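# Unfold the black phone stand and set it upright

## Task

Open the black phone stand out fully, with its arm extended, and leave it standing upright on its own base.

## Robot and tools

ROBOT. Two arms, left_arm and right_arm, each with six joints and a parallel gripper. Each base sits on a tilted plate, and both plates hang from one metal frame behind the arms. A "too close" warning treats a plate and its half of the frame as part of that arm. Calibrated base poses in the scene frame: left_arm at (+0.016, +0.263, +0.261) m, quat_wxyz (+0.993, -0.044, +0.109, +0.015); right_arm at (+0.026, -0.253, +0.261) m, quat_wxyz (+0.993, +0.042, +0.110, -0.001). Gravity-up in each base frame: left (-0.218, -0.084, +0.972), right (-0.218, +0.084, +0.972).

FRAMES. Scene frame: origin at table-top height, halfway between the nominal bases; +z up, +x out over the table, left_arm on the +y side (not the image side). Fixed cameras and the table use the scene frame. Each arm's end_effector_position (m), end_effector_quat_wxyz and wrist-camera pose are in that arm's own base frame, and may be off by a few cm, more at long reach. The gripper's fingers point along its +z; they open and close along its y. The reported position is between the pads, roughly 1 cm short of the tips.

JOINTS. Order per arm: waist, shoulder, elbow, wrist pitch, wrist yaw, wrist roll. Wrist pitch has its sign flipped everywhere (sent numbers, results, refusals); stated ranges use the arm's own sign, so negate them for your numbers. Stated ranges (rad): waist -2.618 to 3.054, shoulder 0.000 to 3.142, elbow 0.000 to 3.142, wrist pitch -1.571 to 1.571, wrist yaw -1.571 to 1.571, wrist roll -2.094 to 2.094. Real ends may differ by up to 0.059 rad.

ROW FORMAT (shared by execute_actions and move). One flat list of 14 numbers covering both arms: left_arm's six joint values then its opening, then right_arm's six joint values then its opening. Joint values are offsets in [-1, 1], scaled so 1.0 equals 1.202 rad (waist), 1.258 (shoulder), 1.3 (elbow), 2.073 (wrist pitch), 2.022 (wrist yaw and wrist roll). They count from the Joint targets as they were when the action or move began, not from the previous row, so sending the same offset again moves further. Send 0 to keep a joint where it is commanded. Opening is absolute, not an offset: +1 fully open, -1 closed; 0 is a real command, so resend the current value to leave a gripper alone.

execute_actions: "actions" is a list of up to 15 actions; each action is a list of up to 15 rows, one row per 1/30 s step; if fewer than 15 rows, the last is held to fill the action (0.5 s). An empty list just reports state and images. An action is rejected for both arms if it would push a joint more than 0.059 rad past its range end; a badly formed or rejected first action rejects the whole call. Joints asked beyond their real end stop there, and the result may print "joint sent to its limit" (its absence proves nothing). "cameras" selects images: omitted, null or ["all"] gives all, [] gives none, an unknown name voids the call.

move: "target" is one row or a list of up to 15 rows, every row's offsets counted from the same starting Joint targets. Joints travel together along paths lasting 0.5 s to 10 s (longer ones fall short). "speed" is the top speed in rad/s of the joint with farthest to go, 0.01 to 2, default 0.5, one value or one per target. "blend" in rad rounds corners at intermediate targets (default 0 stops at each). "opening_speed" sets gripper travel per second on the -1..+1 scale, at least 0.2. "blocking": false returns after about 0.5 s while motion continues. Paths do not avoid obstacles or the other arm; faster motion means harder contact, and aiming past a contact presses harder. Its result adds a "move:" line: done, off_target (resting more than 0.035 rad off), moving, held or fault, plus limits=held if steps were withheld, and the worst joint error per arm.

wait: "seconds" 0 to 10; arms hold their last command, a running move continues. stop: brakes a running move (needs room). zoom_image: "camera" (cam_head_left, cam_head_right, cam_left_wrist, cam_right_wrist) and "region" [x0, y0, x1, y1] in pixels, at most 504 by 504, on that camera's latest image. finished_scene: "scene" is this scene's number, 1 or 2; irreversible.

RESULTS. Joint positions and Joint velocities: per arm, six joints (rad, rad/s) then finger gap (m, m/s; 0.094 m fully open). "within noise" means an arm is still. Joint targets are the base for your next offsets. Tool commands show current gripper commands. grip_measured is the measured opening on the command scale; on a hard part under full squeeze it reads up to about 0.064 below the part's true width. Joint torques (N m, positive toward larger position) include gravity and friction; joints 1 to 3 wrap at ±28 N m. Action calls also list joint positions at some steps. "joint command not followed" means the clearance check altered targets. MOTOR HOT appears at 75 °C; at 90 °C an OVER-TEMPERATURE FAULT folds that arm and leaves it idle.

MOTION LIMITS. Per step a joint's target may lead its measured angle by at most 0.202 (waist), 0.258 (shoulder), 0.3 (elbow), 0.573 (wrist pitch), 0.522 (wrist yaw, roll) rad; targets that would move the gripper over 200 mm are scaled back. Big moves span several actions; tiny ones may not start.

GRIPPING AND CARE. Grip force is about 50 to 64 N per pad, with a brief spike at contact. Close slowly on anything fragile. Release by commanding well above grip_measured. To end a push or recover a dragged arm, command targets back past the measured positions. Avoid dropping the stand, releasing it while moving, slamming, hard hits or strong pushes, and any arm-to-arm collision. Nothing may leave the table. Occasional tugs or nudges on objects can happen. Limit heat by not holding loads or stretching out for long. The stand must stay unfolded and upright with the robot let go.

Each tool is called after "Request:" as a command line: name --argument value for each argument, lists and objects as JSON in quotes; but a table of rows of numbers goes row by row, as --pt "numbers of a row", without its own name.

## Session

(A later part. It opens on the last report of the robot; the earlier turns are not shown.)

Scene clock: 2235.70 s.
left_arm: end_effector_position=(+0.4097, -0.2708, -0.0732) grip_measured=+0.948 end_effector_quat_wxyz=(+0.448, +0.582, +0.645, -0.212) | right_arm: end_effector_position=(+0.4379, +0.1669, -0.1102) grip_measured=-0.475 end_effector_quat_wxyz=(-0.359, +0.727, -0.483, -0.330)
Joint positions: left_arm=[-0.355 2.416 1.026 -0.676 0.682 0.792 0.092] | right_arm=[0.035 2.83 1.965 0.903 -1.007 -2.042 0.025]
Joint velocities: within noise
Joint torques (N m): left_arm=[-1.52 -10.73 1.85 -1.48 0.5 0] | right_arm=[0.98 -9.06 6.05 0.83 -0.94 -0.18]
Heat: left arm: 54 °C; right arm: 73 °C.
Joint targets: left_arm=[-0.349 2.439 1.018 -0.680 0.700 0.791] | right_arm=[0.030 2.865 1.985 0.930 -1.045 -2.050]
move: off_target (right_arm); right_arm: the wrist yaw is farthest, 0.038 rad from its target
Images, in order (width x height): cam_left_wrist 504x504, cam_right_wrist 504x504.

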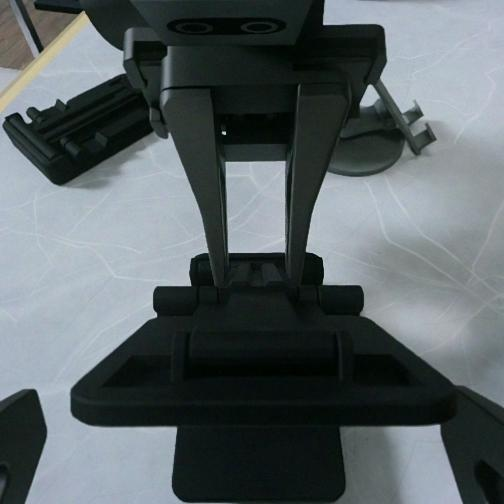

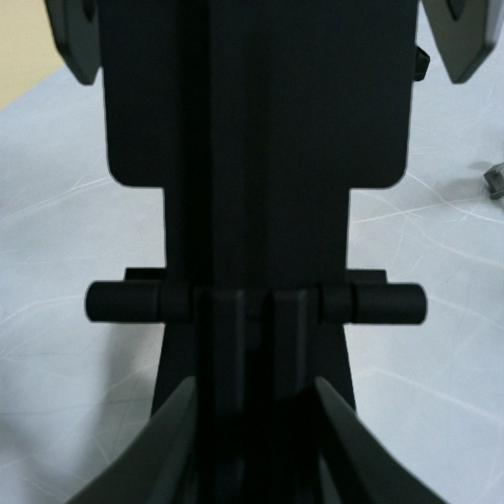

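Request:
move --target '[0,0,0,0,0,0,0.95,0.0474,-0.0636,-0.0746,-0.0781,0.0470,0.0544,-0.65]' --speed 0.15 --cameras '["cam_left_wrist","cam_right_wrist"]'

Scene clock: 2291.27 s.
left_arm: end_effector_position=(+0.4097, -0.2708, -0.0732) grip_measured=+0.948 end_effector_quat_wxyz=(+0.448, +0.582, +0.645, -0.212) | right_arm: end_effector_position=(+0.4318, +0.1804, -0.1246) grip_measured=-0.475 end_effector_quat_wxyz=(-0.337, +0.735, -0.493, -0.321)
Joint positions: left_arm=[-0.355 2.416 1.026 -0.676 0.682 0.792 0.092] | right_arm=[0.076 2.816 1.904 0.794 -0.962 -1.954 0.025]
Joint velocities: within noise
Joint torques (N m): left_arm=[-1.59 -10.62 1.89 -1.43 0.54 -0.01] | right_arm=[2.37 -14 2.77 0.22 -0.37 0.1]
Heat: left arm: 54 °C; right arm: 60 °C.
Joint targets: left_arm=[-0.349 2.439 1.018 -0.680 0.700 0.791] | right_arm=[0.087 2.785 1.888 0.768 -0.950 -1.940]
move: done
Images, in order (width x height): cam_left_wrist 504x504, cam_right_wrist 504x504.

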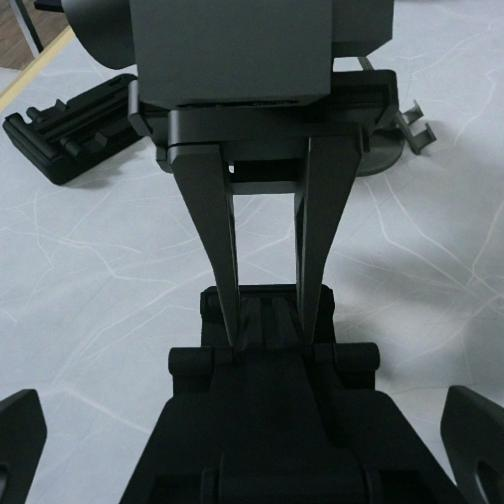

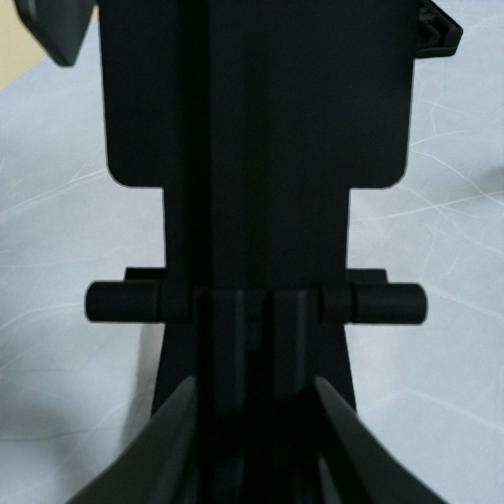

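Request:
move --pt "0 0 0 0 0 0 0.95 0 0 0 0 0 0 0.95" --pt "0.1522 -0.2536 -0.1454 0.1122 0.0636 0.095 0.95 -0.0774 0.0119 0.1092 0.1216 -0.0049 -0.0692 0.95" --opening_speed 1.0 --speed 0.25

Scene clock: 2361.90 s.
left_arm: end_effector_position=(+0.3878, -0.1969, -0.0229) grip_measured=+0.948 end_effector_quat_wxyz=(+0.449, +0.585, +0.643, -0.207) | right_arm: end_effector_position=(+0.4433, +0.1441, -0.1020) grip_measured=+0.947 end_effector_quat_wxyz=(-0.336, +0.734, -0.497, -0.318)
Joint positions: left_arm=[-0.172 2.142 0.84 -0.47 0.807 0.978 0.092] | right_arm=[-0.002 2.816 2.012 0.999 -0.943 -2.071 0.091]
Joint velocities: within noise
Joint torques (N m): left_arm=[-0.92 -13.3 1.91 -0.97 0.59 0.06] | right_arm=[0.96 -13.16 6.01 0.85 -0.72 -0.13]
Heat: left arm: 53 °C; right arm: 64 °C.
Joint targets: left_arm=[-0.167 2.120 0.829 -0.448 0.829 0.983] | right_arm=[-0.006 2.800 2.030 1.020 -0.960 -2.080]
move: done

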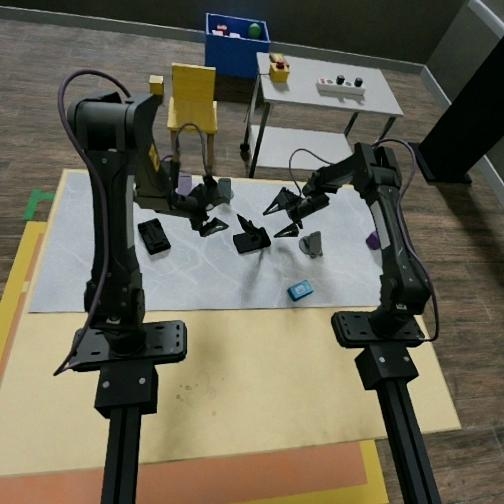

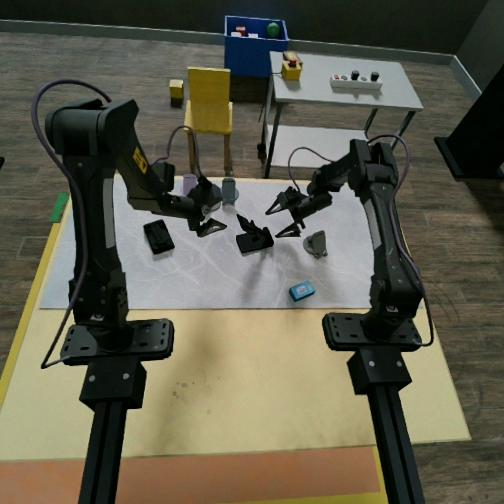

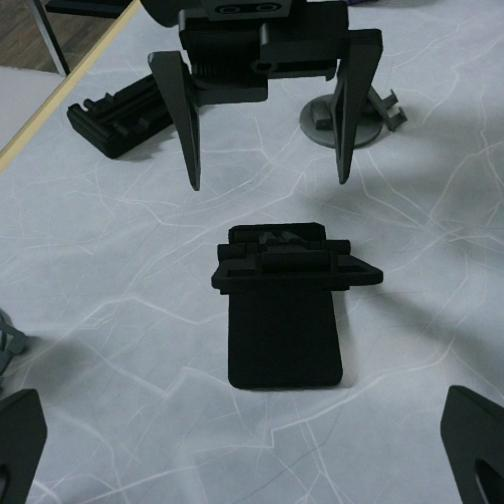

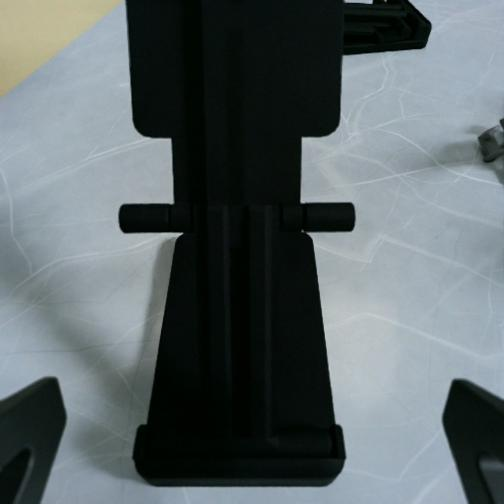

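Request:
move --pt "0 0 0 0 0 0 -1 0 0 0 0 0 0 0.95" --pt "0.0017 0.3816 0.1477 -0.1278 0 0.5425 -1 0 0 0 0 0 0 0.95" --opening_speed 1.5 --speed 0.4

Scene clock: 2382.83 s.
left_arm: end_effector_position=(+0.4034, -0.1998, -0.1303) grip_measured=-0.993 end_effector_quat_wxyz=(+0.488, +0.836, +0.246, +0.051) | right_arm: end_effector_position=(+0.4431, +0.1441, -0.1020) grip_measured=+0.947 end_effector_quat_wxyz=(-0.336, +0.734, -0.497, -0.319)
Joint positions: left_arm=[-0.172 2.577 1.012 -0.714 0.809 2.079 0] | right_arm=[-0.002 2.816 2.012 1 -0.943 -2.072 0.091]
Joint velocities: within noise
Joint torques (N m): left_arm=[-0.96 -9.92 2.11 -1.15 0.56 -0.02] | right_arm=[0.99 -13.23 6.02 0.81 -0.7 -0.12]
Heat: left arm: 54 °C; right arm: 63 °C.
Joint targets: left_arm=[-0.165 2.600 1.020 -0.713 0.829 2.080] | right_arm=[-0.006 2.800 2.030 1.020 -0.960 -2.080]
move: done

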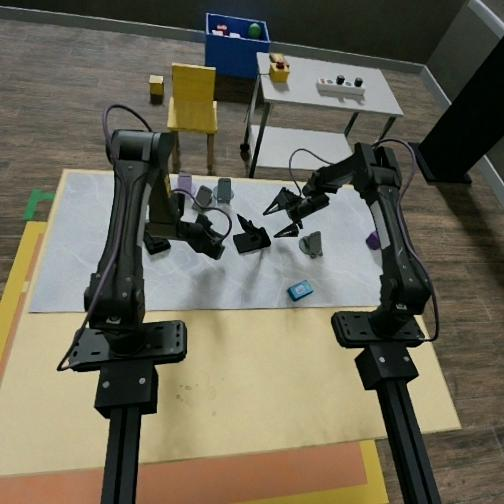

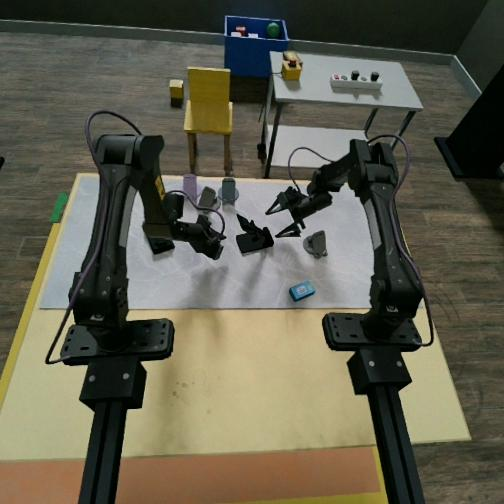

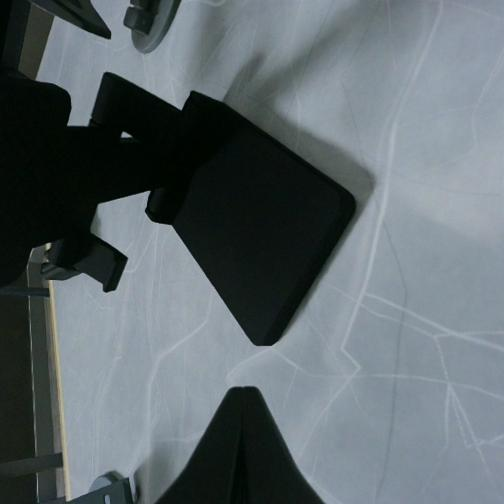

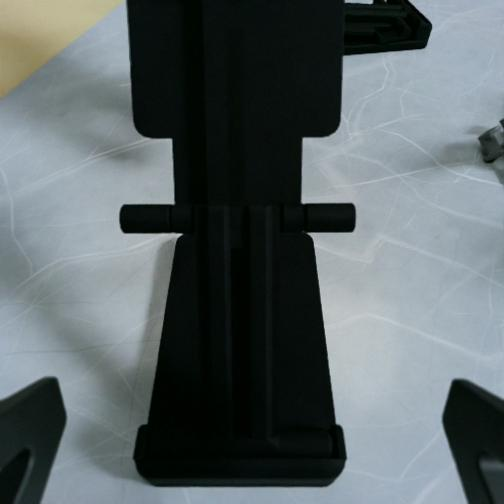

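Request:
move --target '[-0.0965,0.1049,0.1,-0.0396,-0.044,0,-1,0,0,0,0,0,0,0.95]' --speed 0.2 --cameras '["cam_left_wrist","cam_right_wrist"]'

Scene clock: 2388.57 s.
left_arm: end_effector_position=(+0.4169, -0.2397, -0.1559) grip_measured=-0.993 end_effector_quat_wxyz=(+0.485, +0.847, +0.201, +0.081) | right_arm: end_effector_position=(+0.4431, +0.1441, -0.1020) grip_measured=+0.947 end_effector_quat_wxyz=(-0.336, +0.734, -0.497, -0.319)
Joint positions: left_arm=[-0.273 2.707 1.142 -0.796 0.736 2.08 0] | right_arm=[-0.002 2.816 2.012 1 -0.943 -2.072 0.091]
Joint velocities: within noise
Joint torques (N m): left_arm=[-2.55 -10.47 2.13 -1.24 0.4 -0.01] | right_arm=[0.98 -12.98 6.01 0.8 -0.68 -0.13]
Heat: left arm: 53 °C; right arm: 63 °C.
Joint targets: left_arm=[-0.281 2.732 1.150 -0.795 0.740 2.080] | right_arm=[-0.006 2.800 2.030 1.020 -0.960 -2.080]
move: done
Images, in order (width x height): cam_left_wrist 504x504, cam_right_wrist 504x504.

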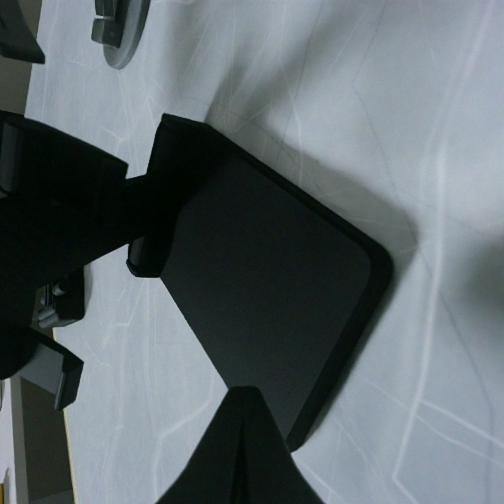

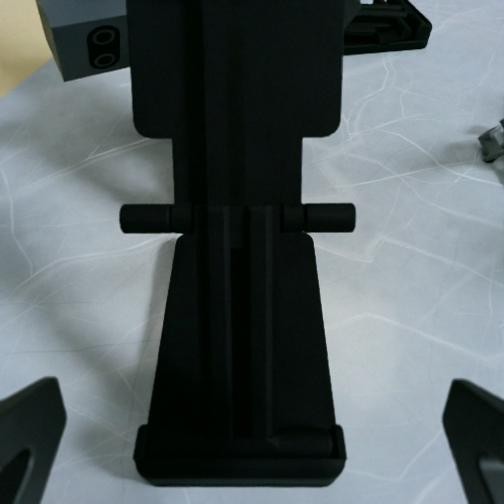

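Request:
move --target '[-0.0017,0.0556,0.0215,-0.0193,0.0124,0,-1,0,0,0,0,0,0,0.95]' --speed 0.1 --cameras '["cam_left_wrist","cam_right_wrist"]'

Scene clock: 2401.97 s.
left_arm: end_effector_position=(+0.4129, -0.2398, -0.1746) grip_measured=-0.993 end_effector_quat_wxyz=(+0.488, +0.847, +0.199, +0.078) | right_arm: end_effector_position=(+0.4431, +0.1441, -0.1020) grip_measured=+0.947 end_effector_quat_wxyz=(-0.336, +0.734, -0.497, -0.319)
Joint positions: left_arm=[-0.273 2.777 1.17 -0.836 0.744 2.081 0] | right_arm=[-0.002 2.816 2.012 1 -0.943 -2.072 0.091]
Joint velocities: within noise
Joint torques (N m): left_arm=[-2.71 -10.32 2.11 -1.19 0.55 0.04] | right_arm=[0.94 -12.98 5.97 0.84 -0.68 -0.11]
Heat: left arm: 52 °C; right arm: 63 °C.
Joint targets: left_arm=[-0.283 2.802 1.179 -0.835 0.765 2.080] | right_arm=[-0.006 2.800 2.030 1.020 -0.960 -2.080]
move: done
Images, in order (width x height): cam_left_wrist 504x504, cam_right_wrist 504x504.

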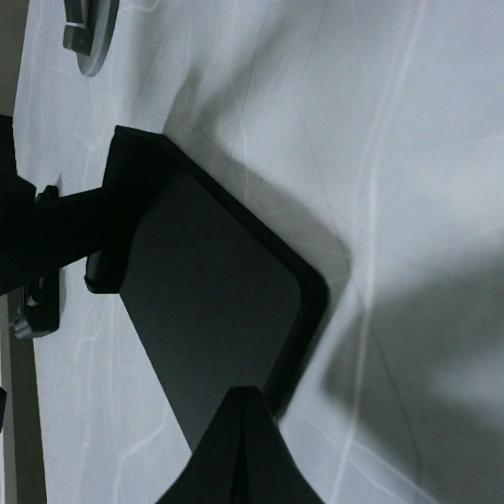

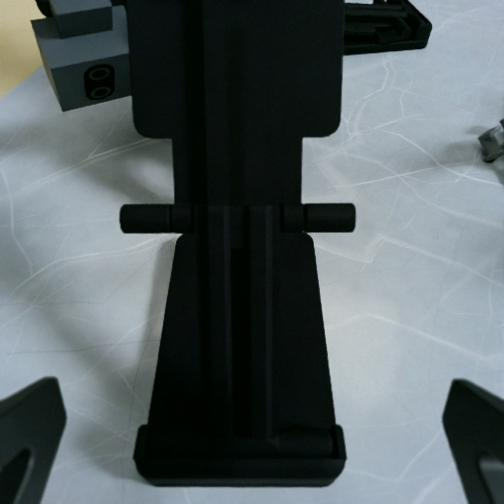

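Request:
move --target '[0,0.018,0,0,0,0,-1,0,0,0,0,0,0,0.95]' --speed 0.1 --cameras '["cam_left_wrist","cam_right_wrist"]'

Scene clock: 2409.07 s.
left_arm: end_effector_position=(+0.4067, -0.2382, -0.1841) grip_measured=-0.993 end_effector_quat_wxyz=(+0.484, +0.849, +0.203, +0.070) | right_arm: end_effector_position=(+0.4431, +0.1441, -0.1020) grip_measured=+0.947 end_effector_quat_wxyz=(-0.336, +0.734, -0.497, -0.319)
Joint positions: left_arm=[-0.273 2.8 1.17 -0.838 0.745 2.081 0] | right_arm=[-0.002 2.816 2.012 1 -0.943 -2.072 0.091]
Joint velocities: within noise
Joint torques (N m): left_arm=[-2.66 -10.03 1.77 -1.21 0.55 -0.01] | right_arm=[1.06 -13.2 5.94 0.81 -0.71 -0.12]
Heat: left arm: 52 °C; right arm: 64 °C.
Joint targets: left_arm=[-0.283 2.825 1.179 -0.835 0.765 2.080] | right_arm=[-0.006 2.800 2.030 1.020 -0.960 -2.080]
move: done
Images, in order (width x height): cam_left_wrist 504x504, cam_right_wrist 504x504.

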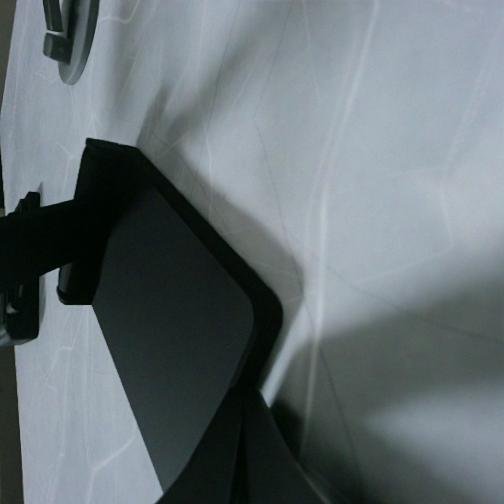

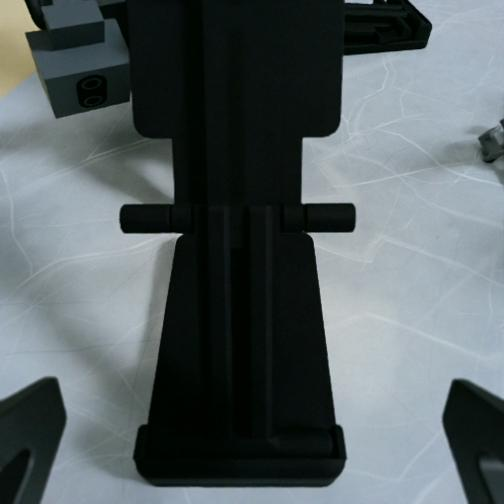

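Request:
zoom_image --camera "cam_left_wrist" --region '[150, 260, 350, 460]'

Scaled by 2.520 from the camera's 504x504 image, which has a finer 720x720 frame.

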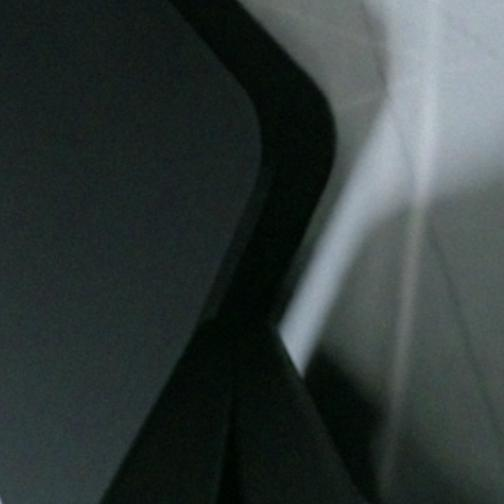

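Request:
move --pt "0 -0.0795 0 0 0 0 -1 0 0 0 0 0 0 0.95" --pt "-0.0216 -0.0795 -0.0146 0.0058 -0.0148 0 -1 0 0 0 0 0 0 0.95" --speed 0.15 --cameras '["cam_left_wrist","cam_right_wrist"]'

Scene clock: 2436.93 s.
left_arm: end_effector_position=(+0.4177, -0.2528, -0.1597) grip_measured=-0.993 end_effector_quat_wxyz=(+0.493, +0.846, +0.181, +0.090) | right_arm: end_effector_position=(+0.4431, +0.1441, -0.1020) grip_measured=+0.947 end_effector_quat_wxyz=(-0.336, +0.734, -0.497, -0.319)
Joint positions: left_arm=[-0.3 2.743 1.17 -0.841 0.731 2.081 0] | right_arm=[-0.002 2.816 2.012 1 -0.943 -2.072 0.091]
Joint velocities: within noise
Joint torques (N m): left_arm=[-2.61 -14.3 0.94 -1.2 0.34 -0.01] | right_arm=[0.87 -13.04 5.86 0.78 -0.67 -0.11]
Heat: left arm: 50 °C; right arm: 64 °C.
Joint targets: left_arm=[-0.309 2.725 1.160 -0.823 0.735 2.080] | right_arm=[-0.006 2.800 2.030 1.020 -0.960 -2.080]
move: done
Images, in order (width x height): cam_left_wrist 504x504, cam_right_wrist 504x504.

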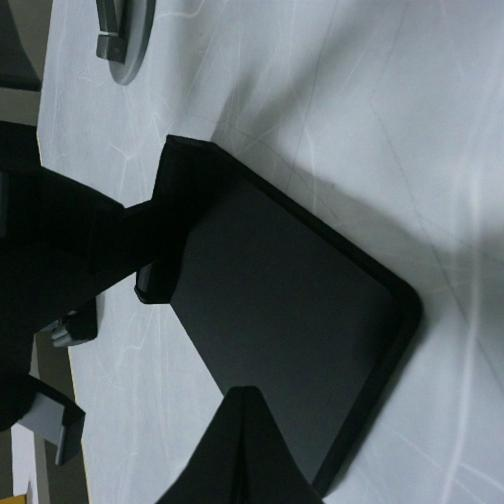

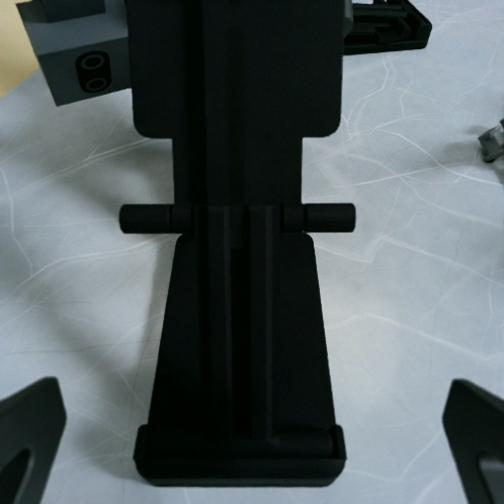

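Request:
move --target '[0.0075,0.0795,0.0431,0.0111,0.0084,0,-1,0,0,0,0,0,0,0.95]' --speed 0.1 --cameras '["cam_left_wrist","cam_right_wrist"]'

Scene clock: 2448.33 s.
left_arm: end_effector_position=(+0.4152, -0.2527, -0.1769) grip_measured=-0.993 end_effector_quat_wxyz=(+0.489, +0.848, +0.186, +0.079) | right_arm: end_effector_position=(+0.4431, +0.1441, -0.1020) grip_measured=+0.947 end_effector_quat_wxyz=(-0.336, +0.734, -0.497, -0.319)
Joint positions: left_arm=[-0.3 2.796 1.208 -0.831 0.736 2.081 0] | right_arm=[-0.002 2.816 2.012 1 -0.943 -2.072 0.091]
Joint velocities: within noise
Joint torques (N m): left_arm=[-1.84 -10.26 2.11 -0.98 0.52 0.04] | right_arm=[0.85 -13.14 5.9 0.85 -0.68 -0.11]
Heat: left arm: 52 °C; right arm: 64 °C.
Joint targets: left_arm=[-0.300 2.825 1.216 -0.800 0.752 2.080] | right_arm=[-0.006 2.800 2.030 1.020 -0.960 -2.080]
move: done
Images, in order (width x height): cam_left_wrist 504x504, cam_right_wrist 504x504.

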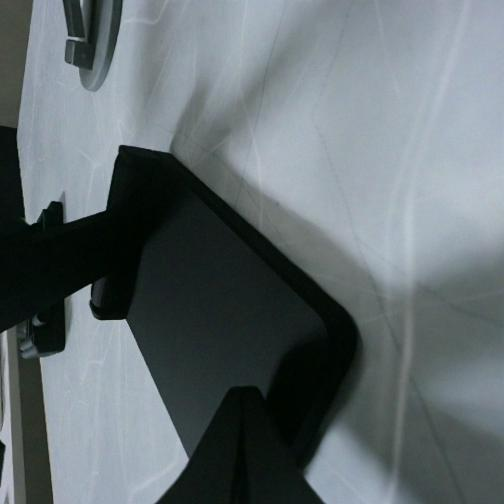

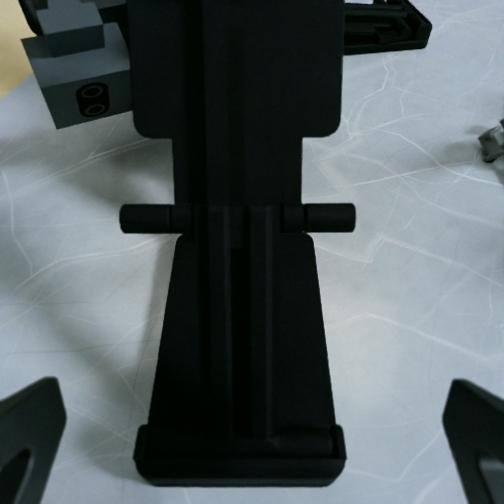

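Request:
move --target '[0,0.012,0,0,0,0,-1,0,0,0,0,0,0,0.95]' --speed 0.1 --cameras '["cam_left_wrist","cam_right_wrist"]'

Request:
zoom_image --camera "cam_left_wrist" --region '[150, 260, 400, 504]'

Scene clock: 2453.23 s.
left_arm: end_effector_position=(+0.4140, -0.2538, -0.1776) grip_measured=-0.993 end_effector_quat_wxyz=(+0.492, +0.848, +0.183, +0.076) | right_arm: end_effector_position=(+0.4431, +0.1441, -0.1020) grip_measured=+0.947 end_effector_quat_wxyz=(-0.336, +0.734, -0.497, -0.319)
Joint positions: left_arm=[-0.3 2.802 1.213 -0.833 0.747 2.081 0] | right_arm=[-0.002 2.816 2.012 1 -0.943 -2.072 0.091]
Joint velocities: within noise
Joint torques (N m): left_arm=[-1.95 -9.66 1.7 -0.95 0.35 0.02] | right_arm=[0.88 -13.11 6.13 0.79 -0.68 -0.08]
Heat: left arm: 51 °C; right arm: 64 °C.
Joint targets: left_arm=[-0.300 2.840 1.216 -0.800 0.752 2.080] | right_arm=[-0.006 2.800 2.030 1.020 -0.960 -2.080]
move: off_target (left_arm); left_arm: the shoulder is farthest, 0.038 rad from its target
Images, in order (width x height): cam_left_wrist 504x504, cam_right_wrist 504x504.

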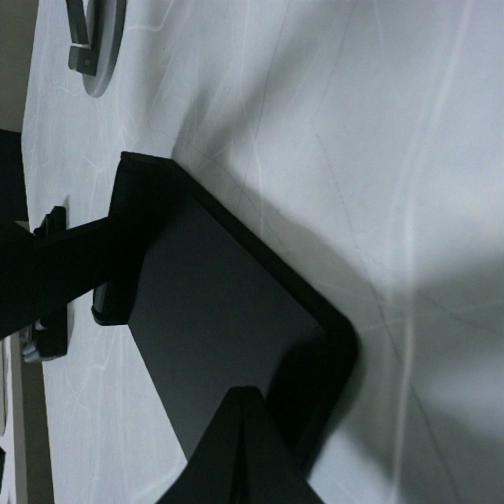

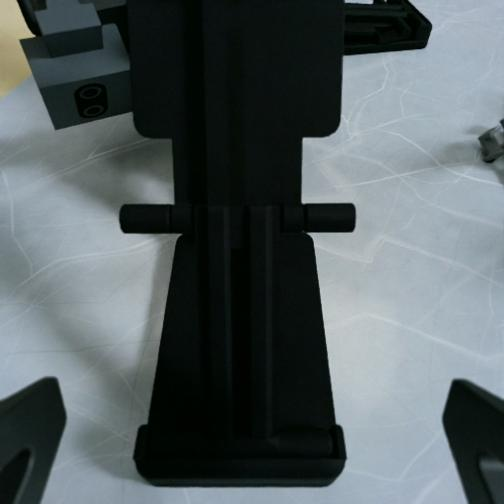

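Scaled by 2.016 from the camera's 504x504 image, which has a finer 720x720 frame.

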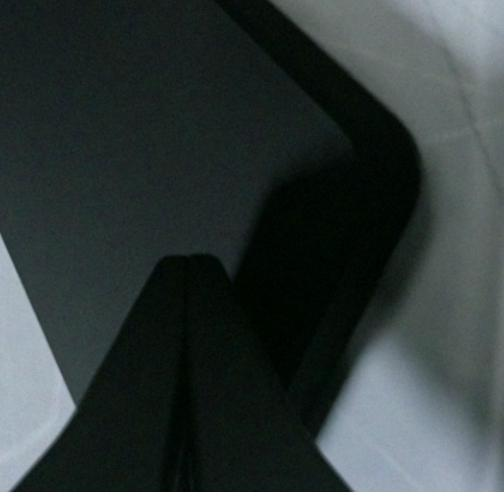

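Request:
move --target '[0,0,0,0,0,0,-1,0.0874,-0.2623,-0.3115,-0.1833,0.1508,0.1385,0.95]' --speed 0.4 --cameras '["cam_left_wrist","cam_right_wrist"]'

Scene clock: 2457.63 s.
left_arm: end_effector_position=(+0.4139, -0.2539, -0.1777) grip_measured=-0.993 end_effector_quat_wxyz=(+0.493, +0.847, +0.183, +0.076) | right_arm: end_effector_position=(+0.4369, +0.1497, -0.0834) grip_measured=+0.947 end_effector_quat_wxyz=(-0.258, +0.776, -0.544, -0.188)
Joint positions: left_arm=[-0.3 2.803 1.213 -0.834 0.748 2.081 0] | right_arm=[0.093 2.505 1.643 0.653 -0.649 -1.808 0.091]
Joint velocities: within noise
Joint torques (N m): left_arm=[-1.81 -9.5 1.78 -0.97 0.39 0.04] | right_arm=[1.8 -13.96 3.21 0.05 -0.51 0.06]
Heat: left arm: 51 °C; right arm: 65 °C.
Joint targets: left_arm=[-0.300 2.840 1.216 -0.800 0.752 2.080] | right_arm=[0.099 2.471 1.625 0.640 -0.655 -1.800]
move: off_target (left_arm); left_arm: the shoulder is farthest, 0.037 rad from its target
Images, in order (width x height): cam_left_wrist 504x504, cam_right_wrist 504x504.

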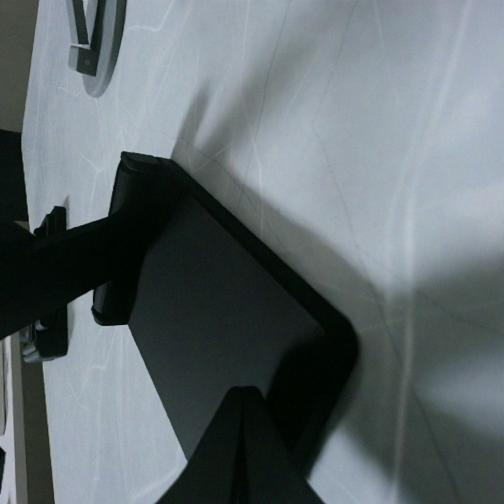

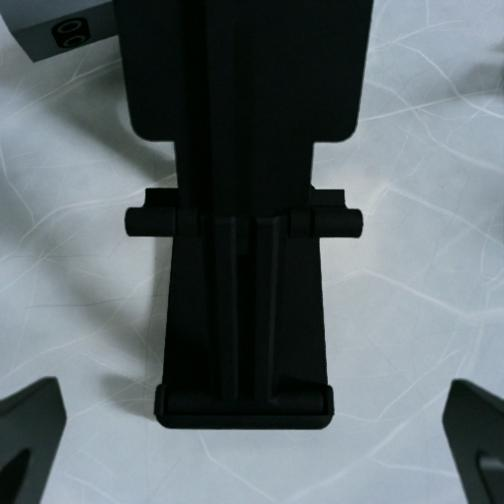

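Request:
move --target '[0,0,0,0,0,0,-1,0.0566,0.1316,0.0023,-0.0704,-0.0099,0.0406,0.95]' --speed 0.2 --cameras '["cam_left_wrist","cam_right_wrist"]'

Scene clock: 2464.17 s.
left_arm: end_effector_position=(+0.4139, -0.2539, -0.1777) grip_measured=-0.993 end_effector_quat_wxyz=(+0.493, +0.847, +0.183, +0.076) | right_arm: end_effector_position=(+0.4350, +0.1801, -0.1234) grip_measured=+0.947 end_effector_quat_wxyz=(-0.260, +0.775, -0.543, -0.191)
Joint positions: left_arm=[-0.3 2.803 1.213 -0.834 0.748 2.081 0] | right_arm=[0.159 2.603 1.643 0.507 -0.649 -1.725 0.091]
Joint velocities: within noise
Joint torques (N m): left_arm=[-1.78 -9.39 1.74 -0.97 0.39 0.02] | right_arm=[2.22 -9.03 3.12 -0.05 -0.72 0.01]
Heat: left arm: 50 °C; right arm: 68 °C.
Joint targets: left_arm=[-0.300 2.840 1.216 -0.800 0.752 2.080] | right_arm=[0.167 2.636 1.628 0.494 -0.675 -1.718]
move: off_target (left_arm); left_arm: the shoulder is farthest, 0.037 rad from its target
Images, in order (width x height): cam_left_wrist 504x504, cam_right_wrist 504x504.

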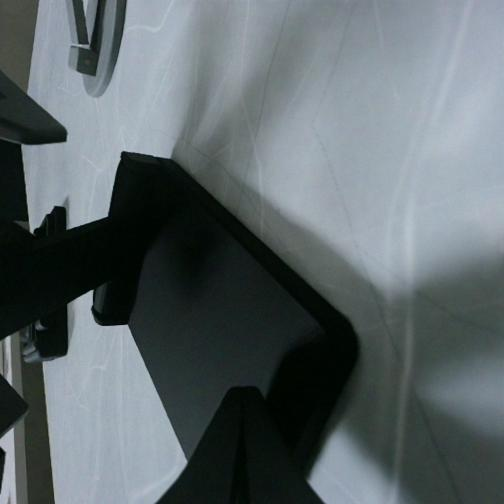

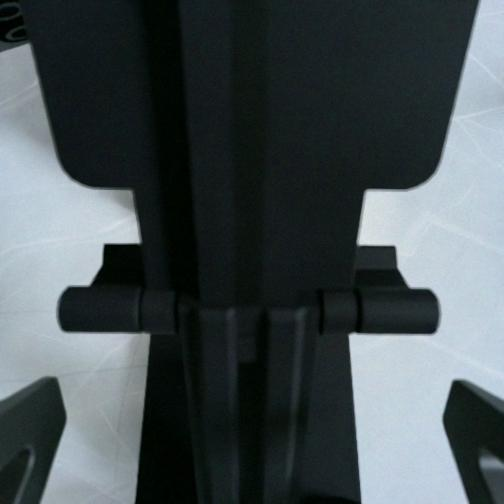

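Request:
move --target '[0,0,0,0,0,0,-1,0,0,0,0,0,0,-0.65]' --opening_speed 1.0 --cameras '["cam_left_wrist","cam_right_wrist"]'

Scene clock: 2468.80 s.
left_arm: end_effector_position=(+0.4138, -0.2539, -0.1777) grip_measured=-0.993 end_effector_quat_wxyz=(+0.493, +0.847, +0.183, +0.076) | right_arm: end_effector_position=(+0.4352, +0.1801, -0.1233) grip_measured=-0.474 end_effector_quat_wxyz=(-0.260, +0.775, -0.543, -0.191)
Joint positions: left_arm=[-0.3 2.803 1.213 -0.834 0.748 2.081 0] | right_arm=[0.159 2.603 1.643 0.506 -0.65 -1.725 0.025]
Joint velocities: within noise
Joint torques (N m): left_arm=[-1.83 -9.17 1.68 -0.97 0.4 -0.02] | right_arm=[2.03 -9.01 3.11 -0.04 -0.72 0.06]
Heat: left arm: 50 °C; right arm: 66 °C.
Joint targets: left_arm=[-0.300 2.840 1.216 -0.800 0.752 2.080] | right_arm=[0.167 2.636 1.628 0.494 -0.675 -1.718]
move: off_target (left_arm); left_arm: the shoulder is farthest, 0.037 rad from its target
Images, in order (width x height): cam_left_wrist 504x504, cam_right_wrist 504x504.

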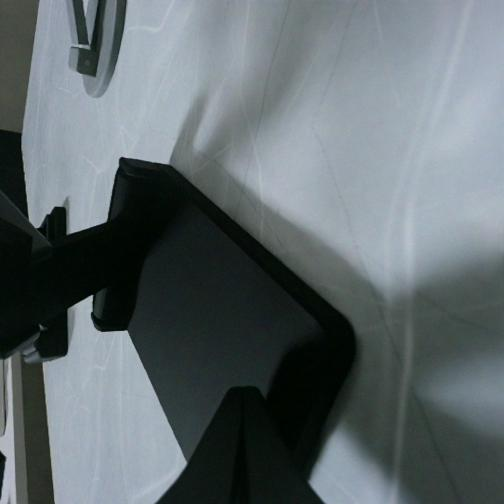

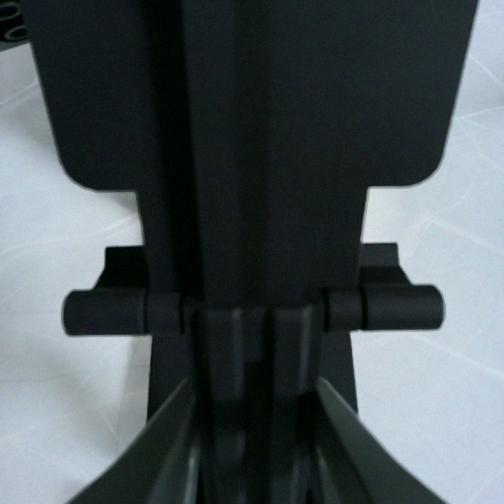

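Request:
move --pt "0 0 0 0 0 0 -1 -0.0707 0.0795 0.13 0.0965 -0.0989 -0.0727 -0.65" --speed 0.1 --blend 0.03 --cameras '["cam_left_wrist","cam_right_wrist"]'

Scene clock: 2487.90 s.
left_arm: end_effector_position=(+0.4139, -0.2574, -0.1725) grip_measured=-0.993 end_effector_quat_wxyz=(+0.504, +0.843, +0.172, +0.075) | right_arm: end_effector_position=(+0.4362, +0.1735, -0.1208) grip_measured=-0.474 end_effector_quat_wxyz=(-0.304, +0.757, -0.517, -0.260)
Joint positions: left_arm=[-0.3 2.803 1.216 -0.85 0.774 2.082 0] | right_arm=[0.094 2.703 1.775 0.66 -0.823 -1.857 0.025]
Joint velocities: within noise
Joint torques (N m): left_arm=[-1.73 -9.5 1.54 -0.8 0.13 0] | right_arm=[0.44 -9.18 6.11 0.61 -1.11 -0.13]
Heat: left arm: 50 °C; right arm: 61 °C.
Joint targets: left_arm=[-0.300 2.840 1.216 -0.800 0.752 2.080] | right_arm=[0.082 2.736 1.797 0.694 -0.875 -1.865]
move: off_target (left_arm, right_arm); left_arm: the wrist pitch is farthest, 0.050 rad from its target; right_arm: the wrist yaw is farthest, 0.052 rad from its target
Images, in order (width x height): cam_left_wrist 504x504, cam_right_wrist 504x504.

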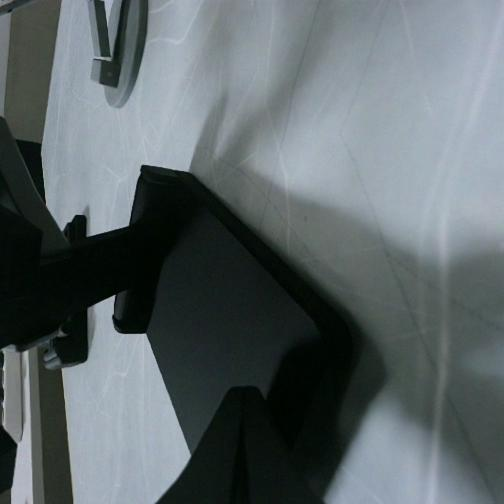

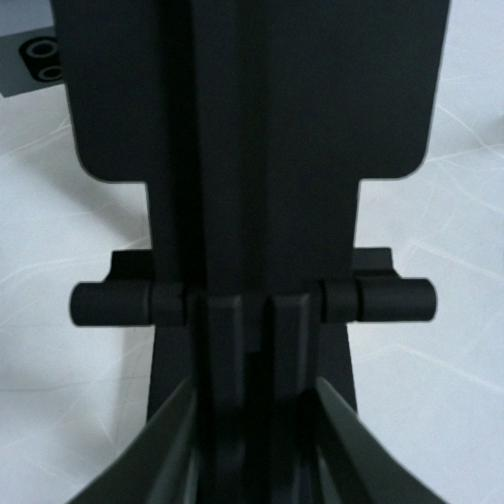

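Request:
move --target '[0,0.024,0,-0.0097,0,0,-1,-0.0508,0.1184,0.17,0.1322,-0.0841,-0.1004,-0.65]' --speed 0.1 --cameras '["cam_left_wrist","cam_right_wrist"]'

Scene clock: 2495.40 s.
left_arm: end_effector_position=(+0.4097, -0.2550, -0.1824) grip_measured=-0.993 end_effector_quat_wxyz=(+0.500, +0.845, +0.175, +0.075) | right_arm: end_effector_position=(+0.4388, +0.1633, -0.1112) grip_measured=-0.474 end_effector_quat_wxyz=(-0.357, +0.725, -0.484, -0.334)
Joint positions: left_arm=[-0.3 2.829 1.216 -0.868 0.765 2.085 0] | right_arm=[0.027 2.849 1.998 0.941 -1.007 -2.059 0.025]
Joint velocities: within noise
Joint torques (N m): left_arm=[-1.72 -9.03 1.37 -0.79 0.24 0.01] | right_arm=[0.9 -9.24 6 0.85 -0.92 -0.12]
Heat: left arm: 49 °C; right arm: 61 °C.
Joint targets: left_arm=[-0.300 2.870 1.216 -0.820 0.752 2.080] | right_arm=[0.021 2.885 2.018 0.968 -1.045 -2.068]
move: off_target (left_arm, right_arm); left_arm: the wrist pitch is farthest, 0.048 rad from its target; right_arm: the wrist yaw is farthest, 0.038 rad from its target
Images, in order (width x height): cam_left_wrist 504x504, cam_right_wrist 504x504.

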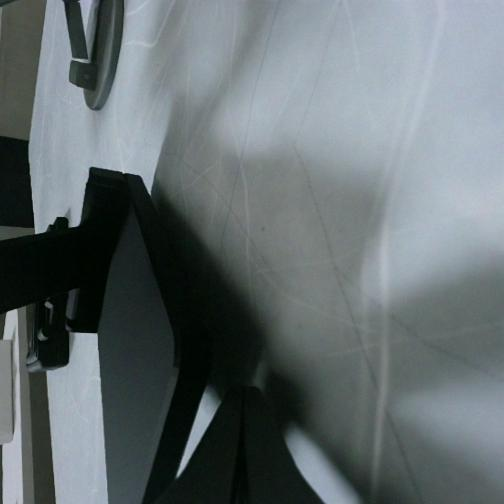

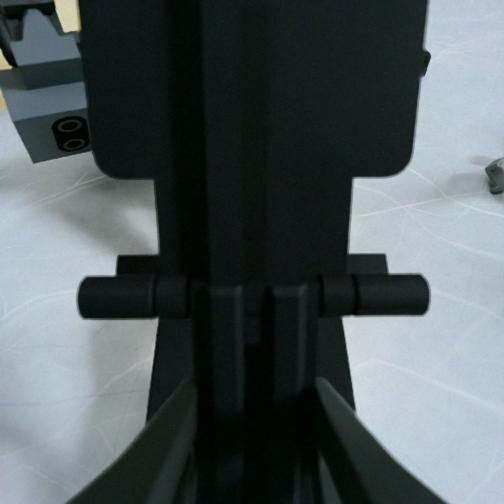

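Request:
move --target '[0.1123,-0.2146,-0.1508,0.0516,0.0381,0,-1,0,0,0,0,0,0,-0.65]' --speed 0.25

Scene clock: 2505.43 s.
left_arm: end_effector_position=(+0.4035, -0.1988, -0.1418) grip_measured=-0.993 end_effector_quat_wxyz=(+0.487, +0.837, +0.243, +0.054) | right_arm: end_effector_position=(+0.4388, +0.1634, -0.1109) grip_measured=-0.474 end_effector_quat_wxyz=(-0.357, +0.725, -0.484, -0.335)
Joint positions: left_arm=[-0.17 2.621 1.029 -0.741 0.808 2.087 0] | right_arm=[0.027 2.849 1.999 0.942 -1.008 -2.06 0.025]
Joint velocities: within noise
Joint torques (N m): left_arm=[-0.92 -14.01 0.77 -0.91 0.58 -0.02] | right_arm=[0.98 -9.18 6.02 0.84 -0.97 -0.11]
Heat: left arm: 48 °C; right arm: 62 °C.
Joint targets: left_arm=[-0.165 2.600 1.019 -0.713 0.829 2.080] | right_arm=[0.021 2.885 2.018 0.969 -1.045 -2.068]
move: off_target (right_arm); right_arm: the wrist yaw is farthest, 0.037 rad from its target

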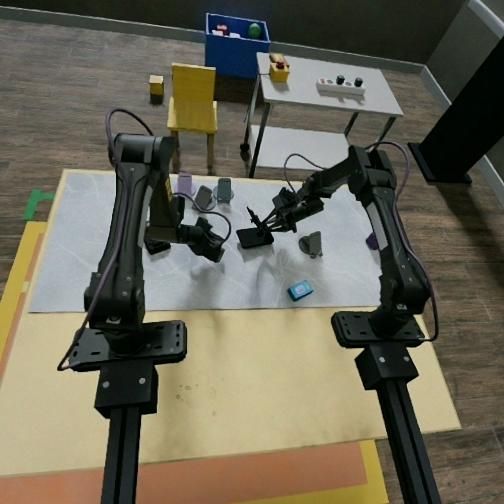

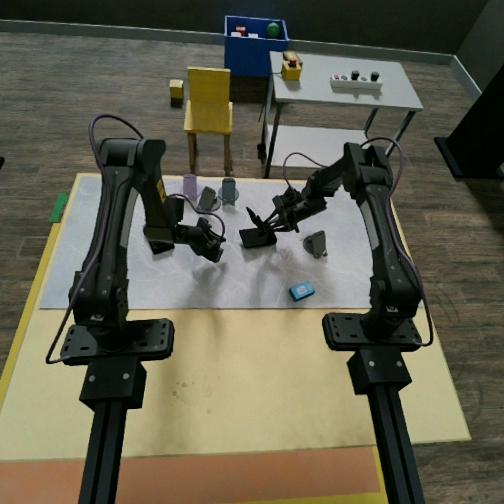

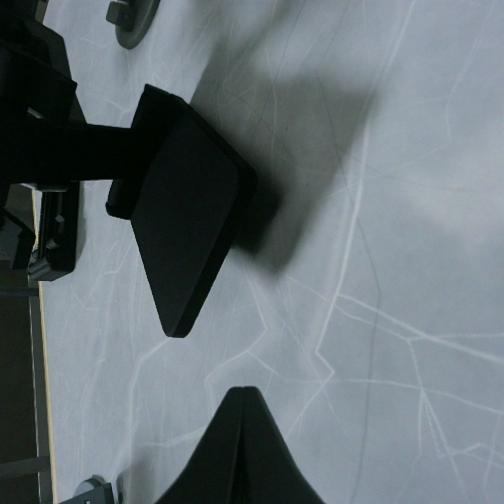

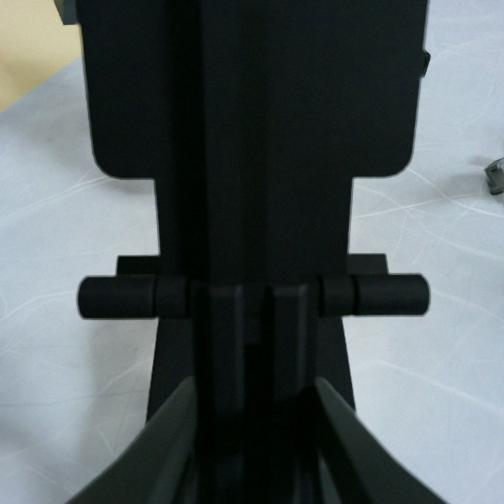

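Request:
move --target '[-0.1556,0.0636,0.0985,-0.0323,-0.0539,0,-1,0,0,0,0,0,0,-0.65]' --speed 0.25 --cameras '["cam_left_wrist"]'

Scene clock: 2535.60 s.
left_arm: end_effector_position=(+0.4106, -0.2717, -0.1362) grip_measured=-0.993 end_effector_quat_wxyz=(+0.490, +0.852, +0.163, +0.084) | right_arm: end_effector_position=(+0.4388, +0.1634, -0.1109) grip_measured=-0.474 end_effector_quat_wxyz=(-0.357, +0.725, -0.484, -0.335)
Joint positions: left_arm=[-0.347 2.654 1.138 -0.781 0.717 2.087 0] | right_arm=[0.027 2.849 1.999 0.942 -1.008 -2.06 0.025]
Joint velocities: within noise
Joint torques (N m): left_arm=[-2.61 -10.5 2.82 -1.27 0.4 -0.02] | right_arm=[0.75 -9.25 6.06 0.85 -1 -0.11]
Heat: left arm: 49 °C; right arm: 62 °C.
Joint targets: left_arm=[-0.352 2.680 1.148 -0.780 0.720 2.080] | right_arm=[0.021 2.885 2.018 0.968 -1.045 -2.068]
move: off_target (right_arm); right_arm: the wrist yaw is farthest, 0.037 rad from its target
Images, in order (width x height): cam_left_wrist 504x504.

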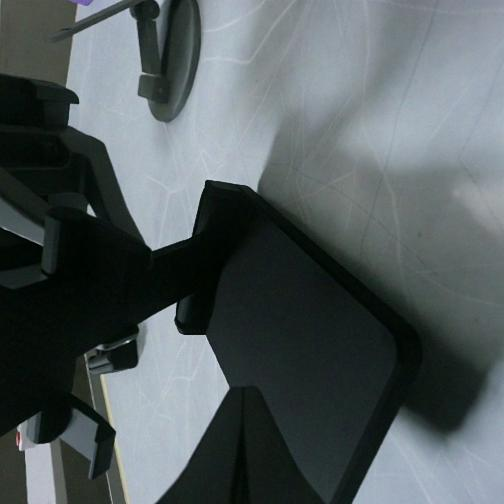

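Request:
move --target '[0.0225,0.1431,0.0831,-0.0096,0.0025,0,-1,0,0,0,0,0,0,-0.65]' --speed 0.1 --cameras '["cam_left_wrist","cam_right_wrist"]'

Scene clock: 2542.20 s.
left_arm: end_effector_position=(+0.4128, -0.2758, -0.1743) grip_measured=-0.993 end_effector_quat_wxyz=(+0.504, +0.847, +0.153, +0.076) | right_arm: end_effector_position=(+0.4379, +0.1594, -0.1188) grip_measured=-0.474 end_effector_quat_wxyz=(-0.346, +0.733, -0.486, -0.327)
Joint positions: left_arm=[-0.342 2.818 1.252 -0.843 0.758 2.087 0] | right_arm=[0.024 2.856 1.999 0.934 -0.977 -2.063 0.025]
Joint velocities: within noise
Joint torques (N m): left_arm=[-0.51 -9.36 2.21 -0.89 0.03 -0.09] | right_arm=[1.01 -9.63 6 0.9 -1.29 -0.1]
Heat: left arm: 49 °C; right arm: 62 °C.
Joint targets: left_arm=[-0.325 2.860 1.256 -0.800 0.725 2.080] | right_arm=[0.021 2.885 2.018 0.969 -1.045 -2.068]
move: off_target (left_arm, right_arm); left_arm: the wrist pitch is farthest, 0.044 rad from its target; right_arm: the wrist yaw is farthest, 0.068 rad from its target
Images, in order (width x height): cam_left_wrist 504x504, cam_right_wrist 504x504.

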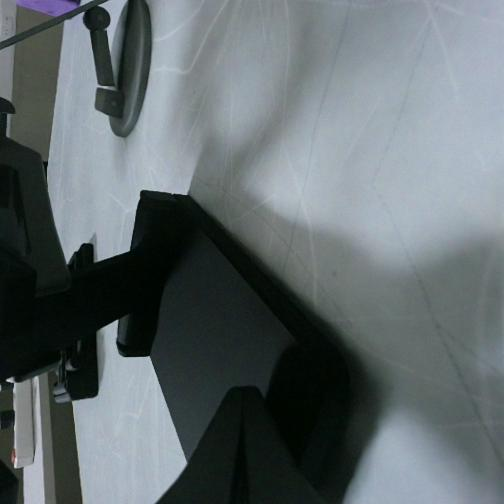

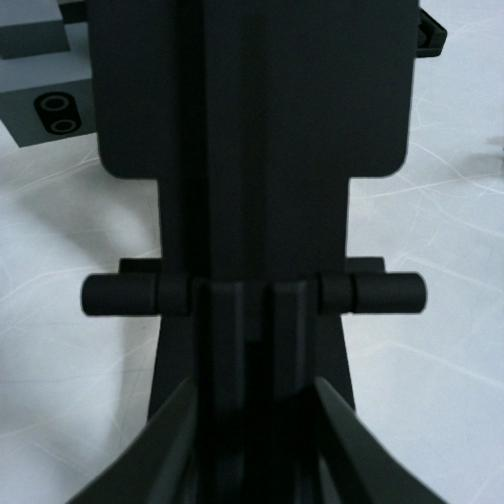

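Request:
move --target '[0,0.0278,0,-0.0145,-0.0124,0,-1,0,0,0,0,0,0,-0.65]' --speed 0.1 --cameras '["cam_left_wrist","cam_right_wrist"]'

Scene clock: 2554.63 s.
left_arm: end_effector_position=(+0.4130, -0.2754, -0.1797) grip_measured=-0.993 end_effector_quat_wxyz=(+0.509, +0.844, +0.148, +0.087) | right_arm: end_effector_position=(+0.4375, +0.1588, -0.1207) grip_measured=-0.474 end_effector_quat_wxyz=(-0.344, +0.734, -0.486, -0.326)
Joint positions: left_arm=[-0.342 2.849 1.259 -0.894 0.755 2.087 0] | right_arm=[0.024 2.858 1.999 0.932 -0.971 -2.063 0.025]
Joint velocities: within noise
Joint torques (N m): left_arm=[-0.73 -8.95 1.46 -0.69 -0.2 -0.06] | right_arm=[0.96 -9.85 5.93 0.95 -1.38 -0.09]
Heat: left arm: 48 °C; right arm: 60 °C.
Joint targets: left_arm=[-0.325 2.895 1.256 -0.830 0.700 2.080] | right_arm=[0.021 2.885 2.018 0.969 -1.045 -2.068]
move: off_target (left_arm, right_arm); left_arm: the wrist pitch is farthest, 0.064 rad from its target; right_arm: the wrist yaw is farthest, 0.074 rad from its target
Images, in order (width x height): cam_left_wrist 504x504, cam_right_wrist 504x504.

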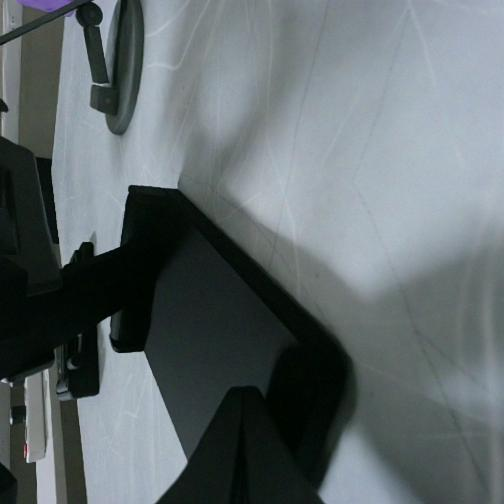

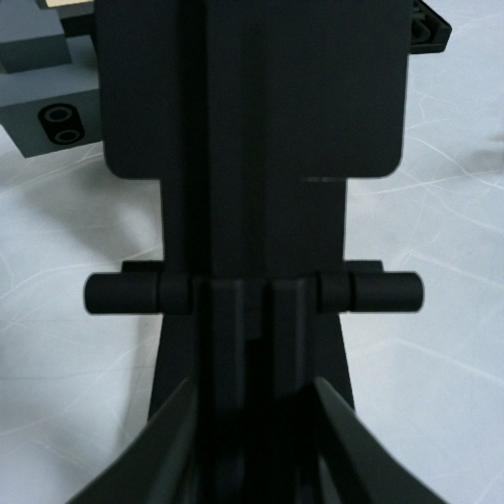

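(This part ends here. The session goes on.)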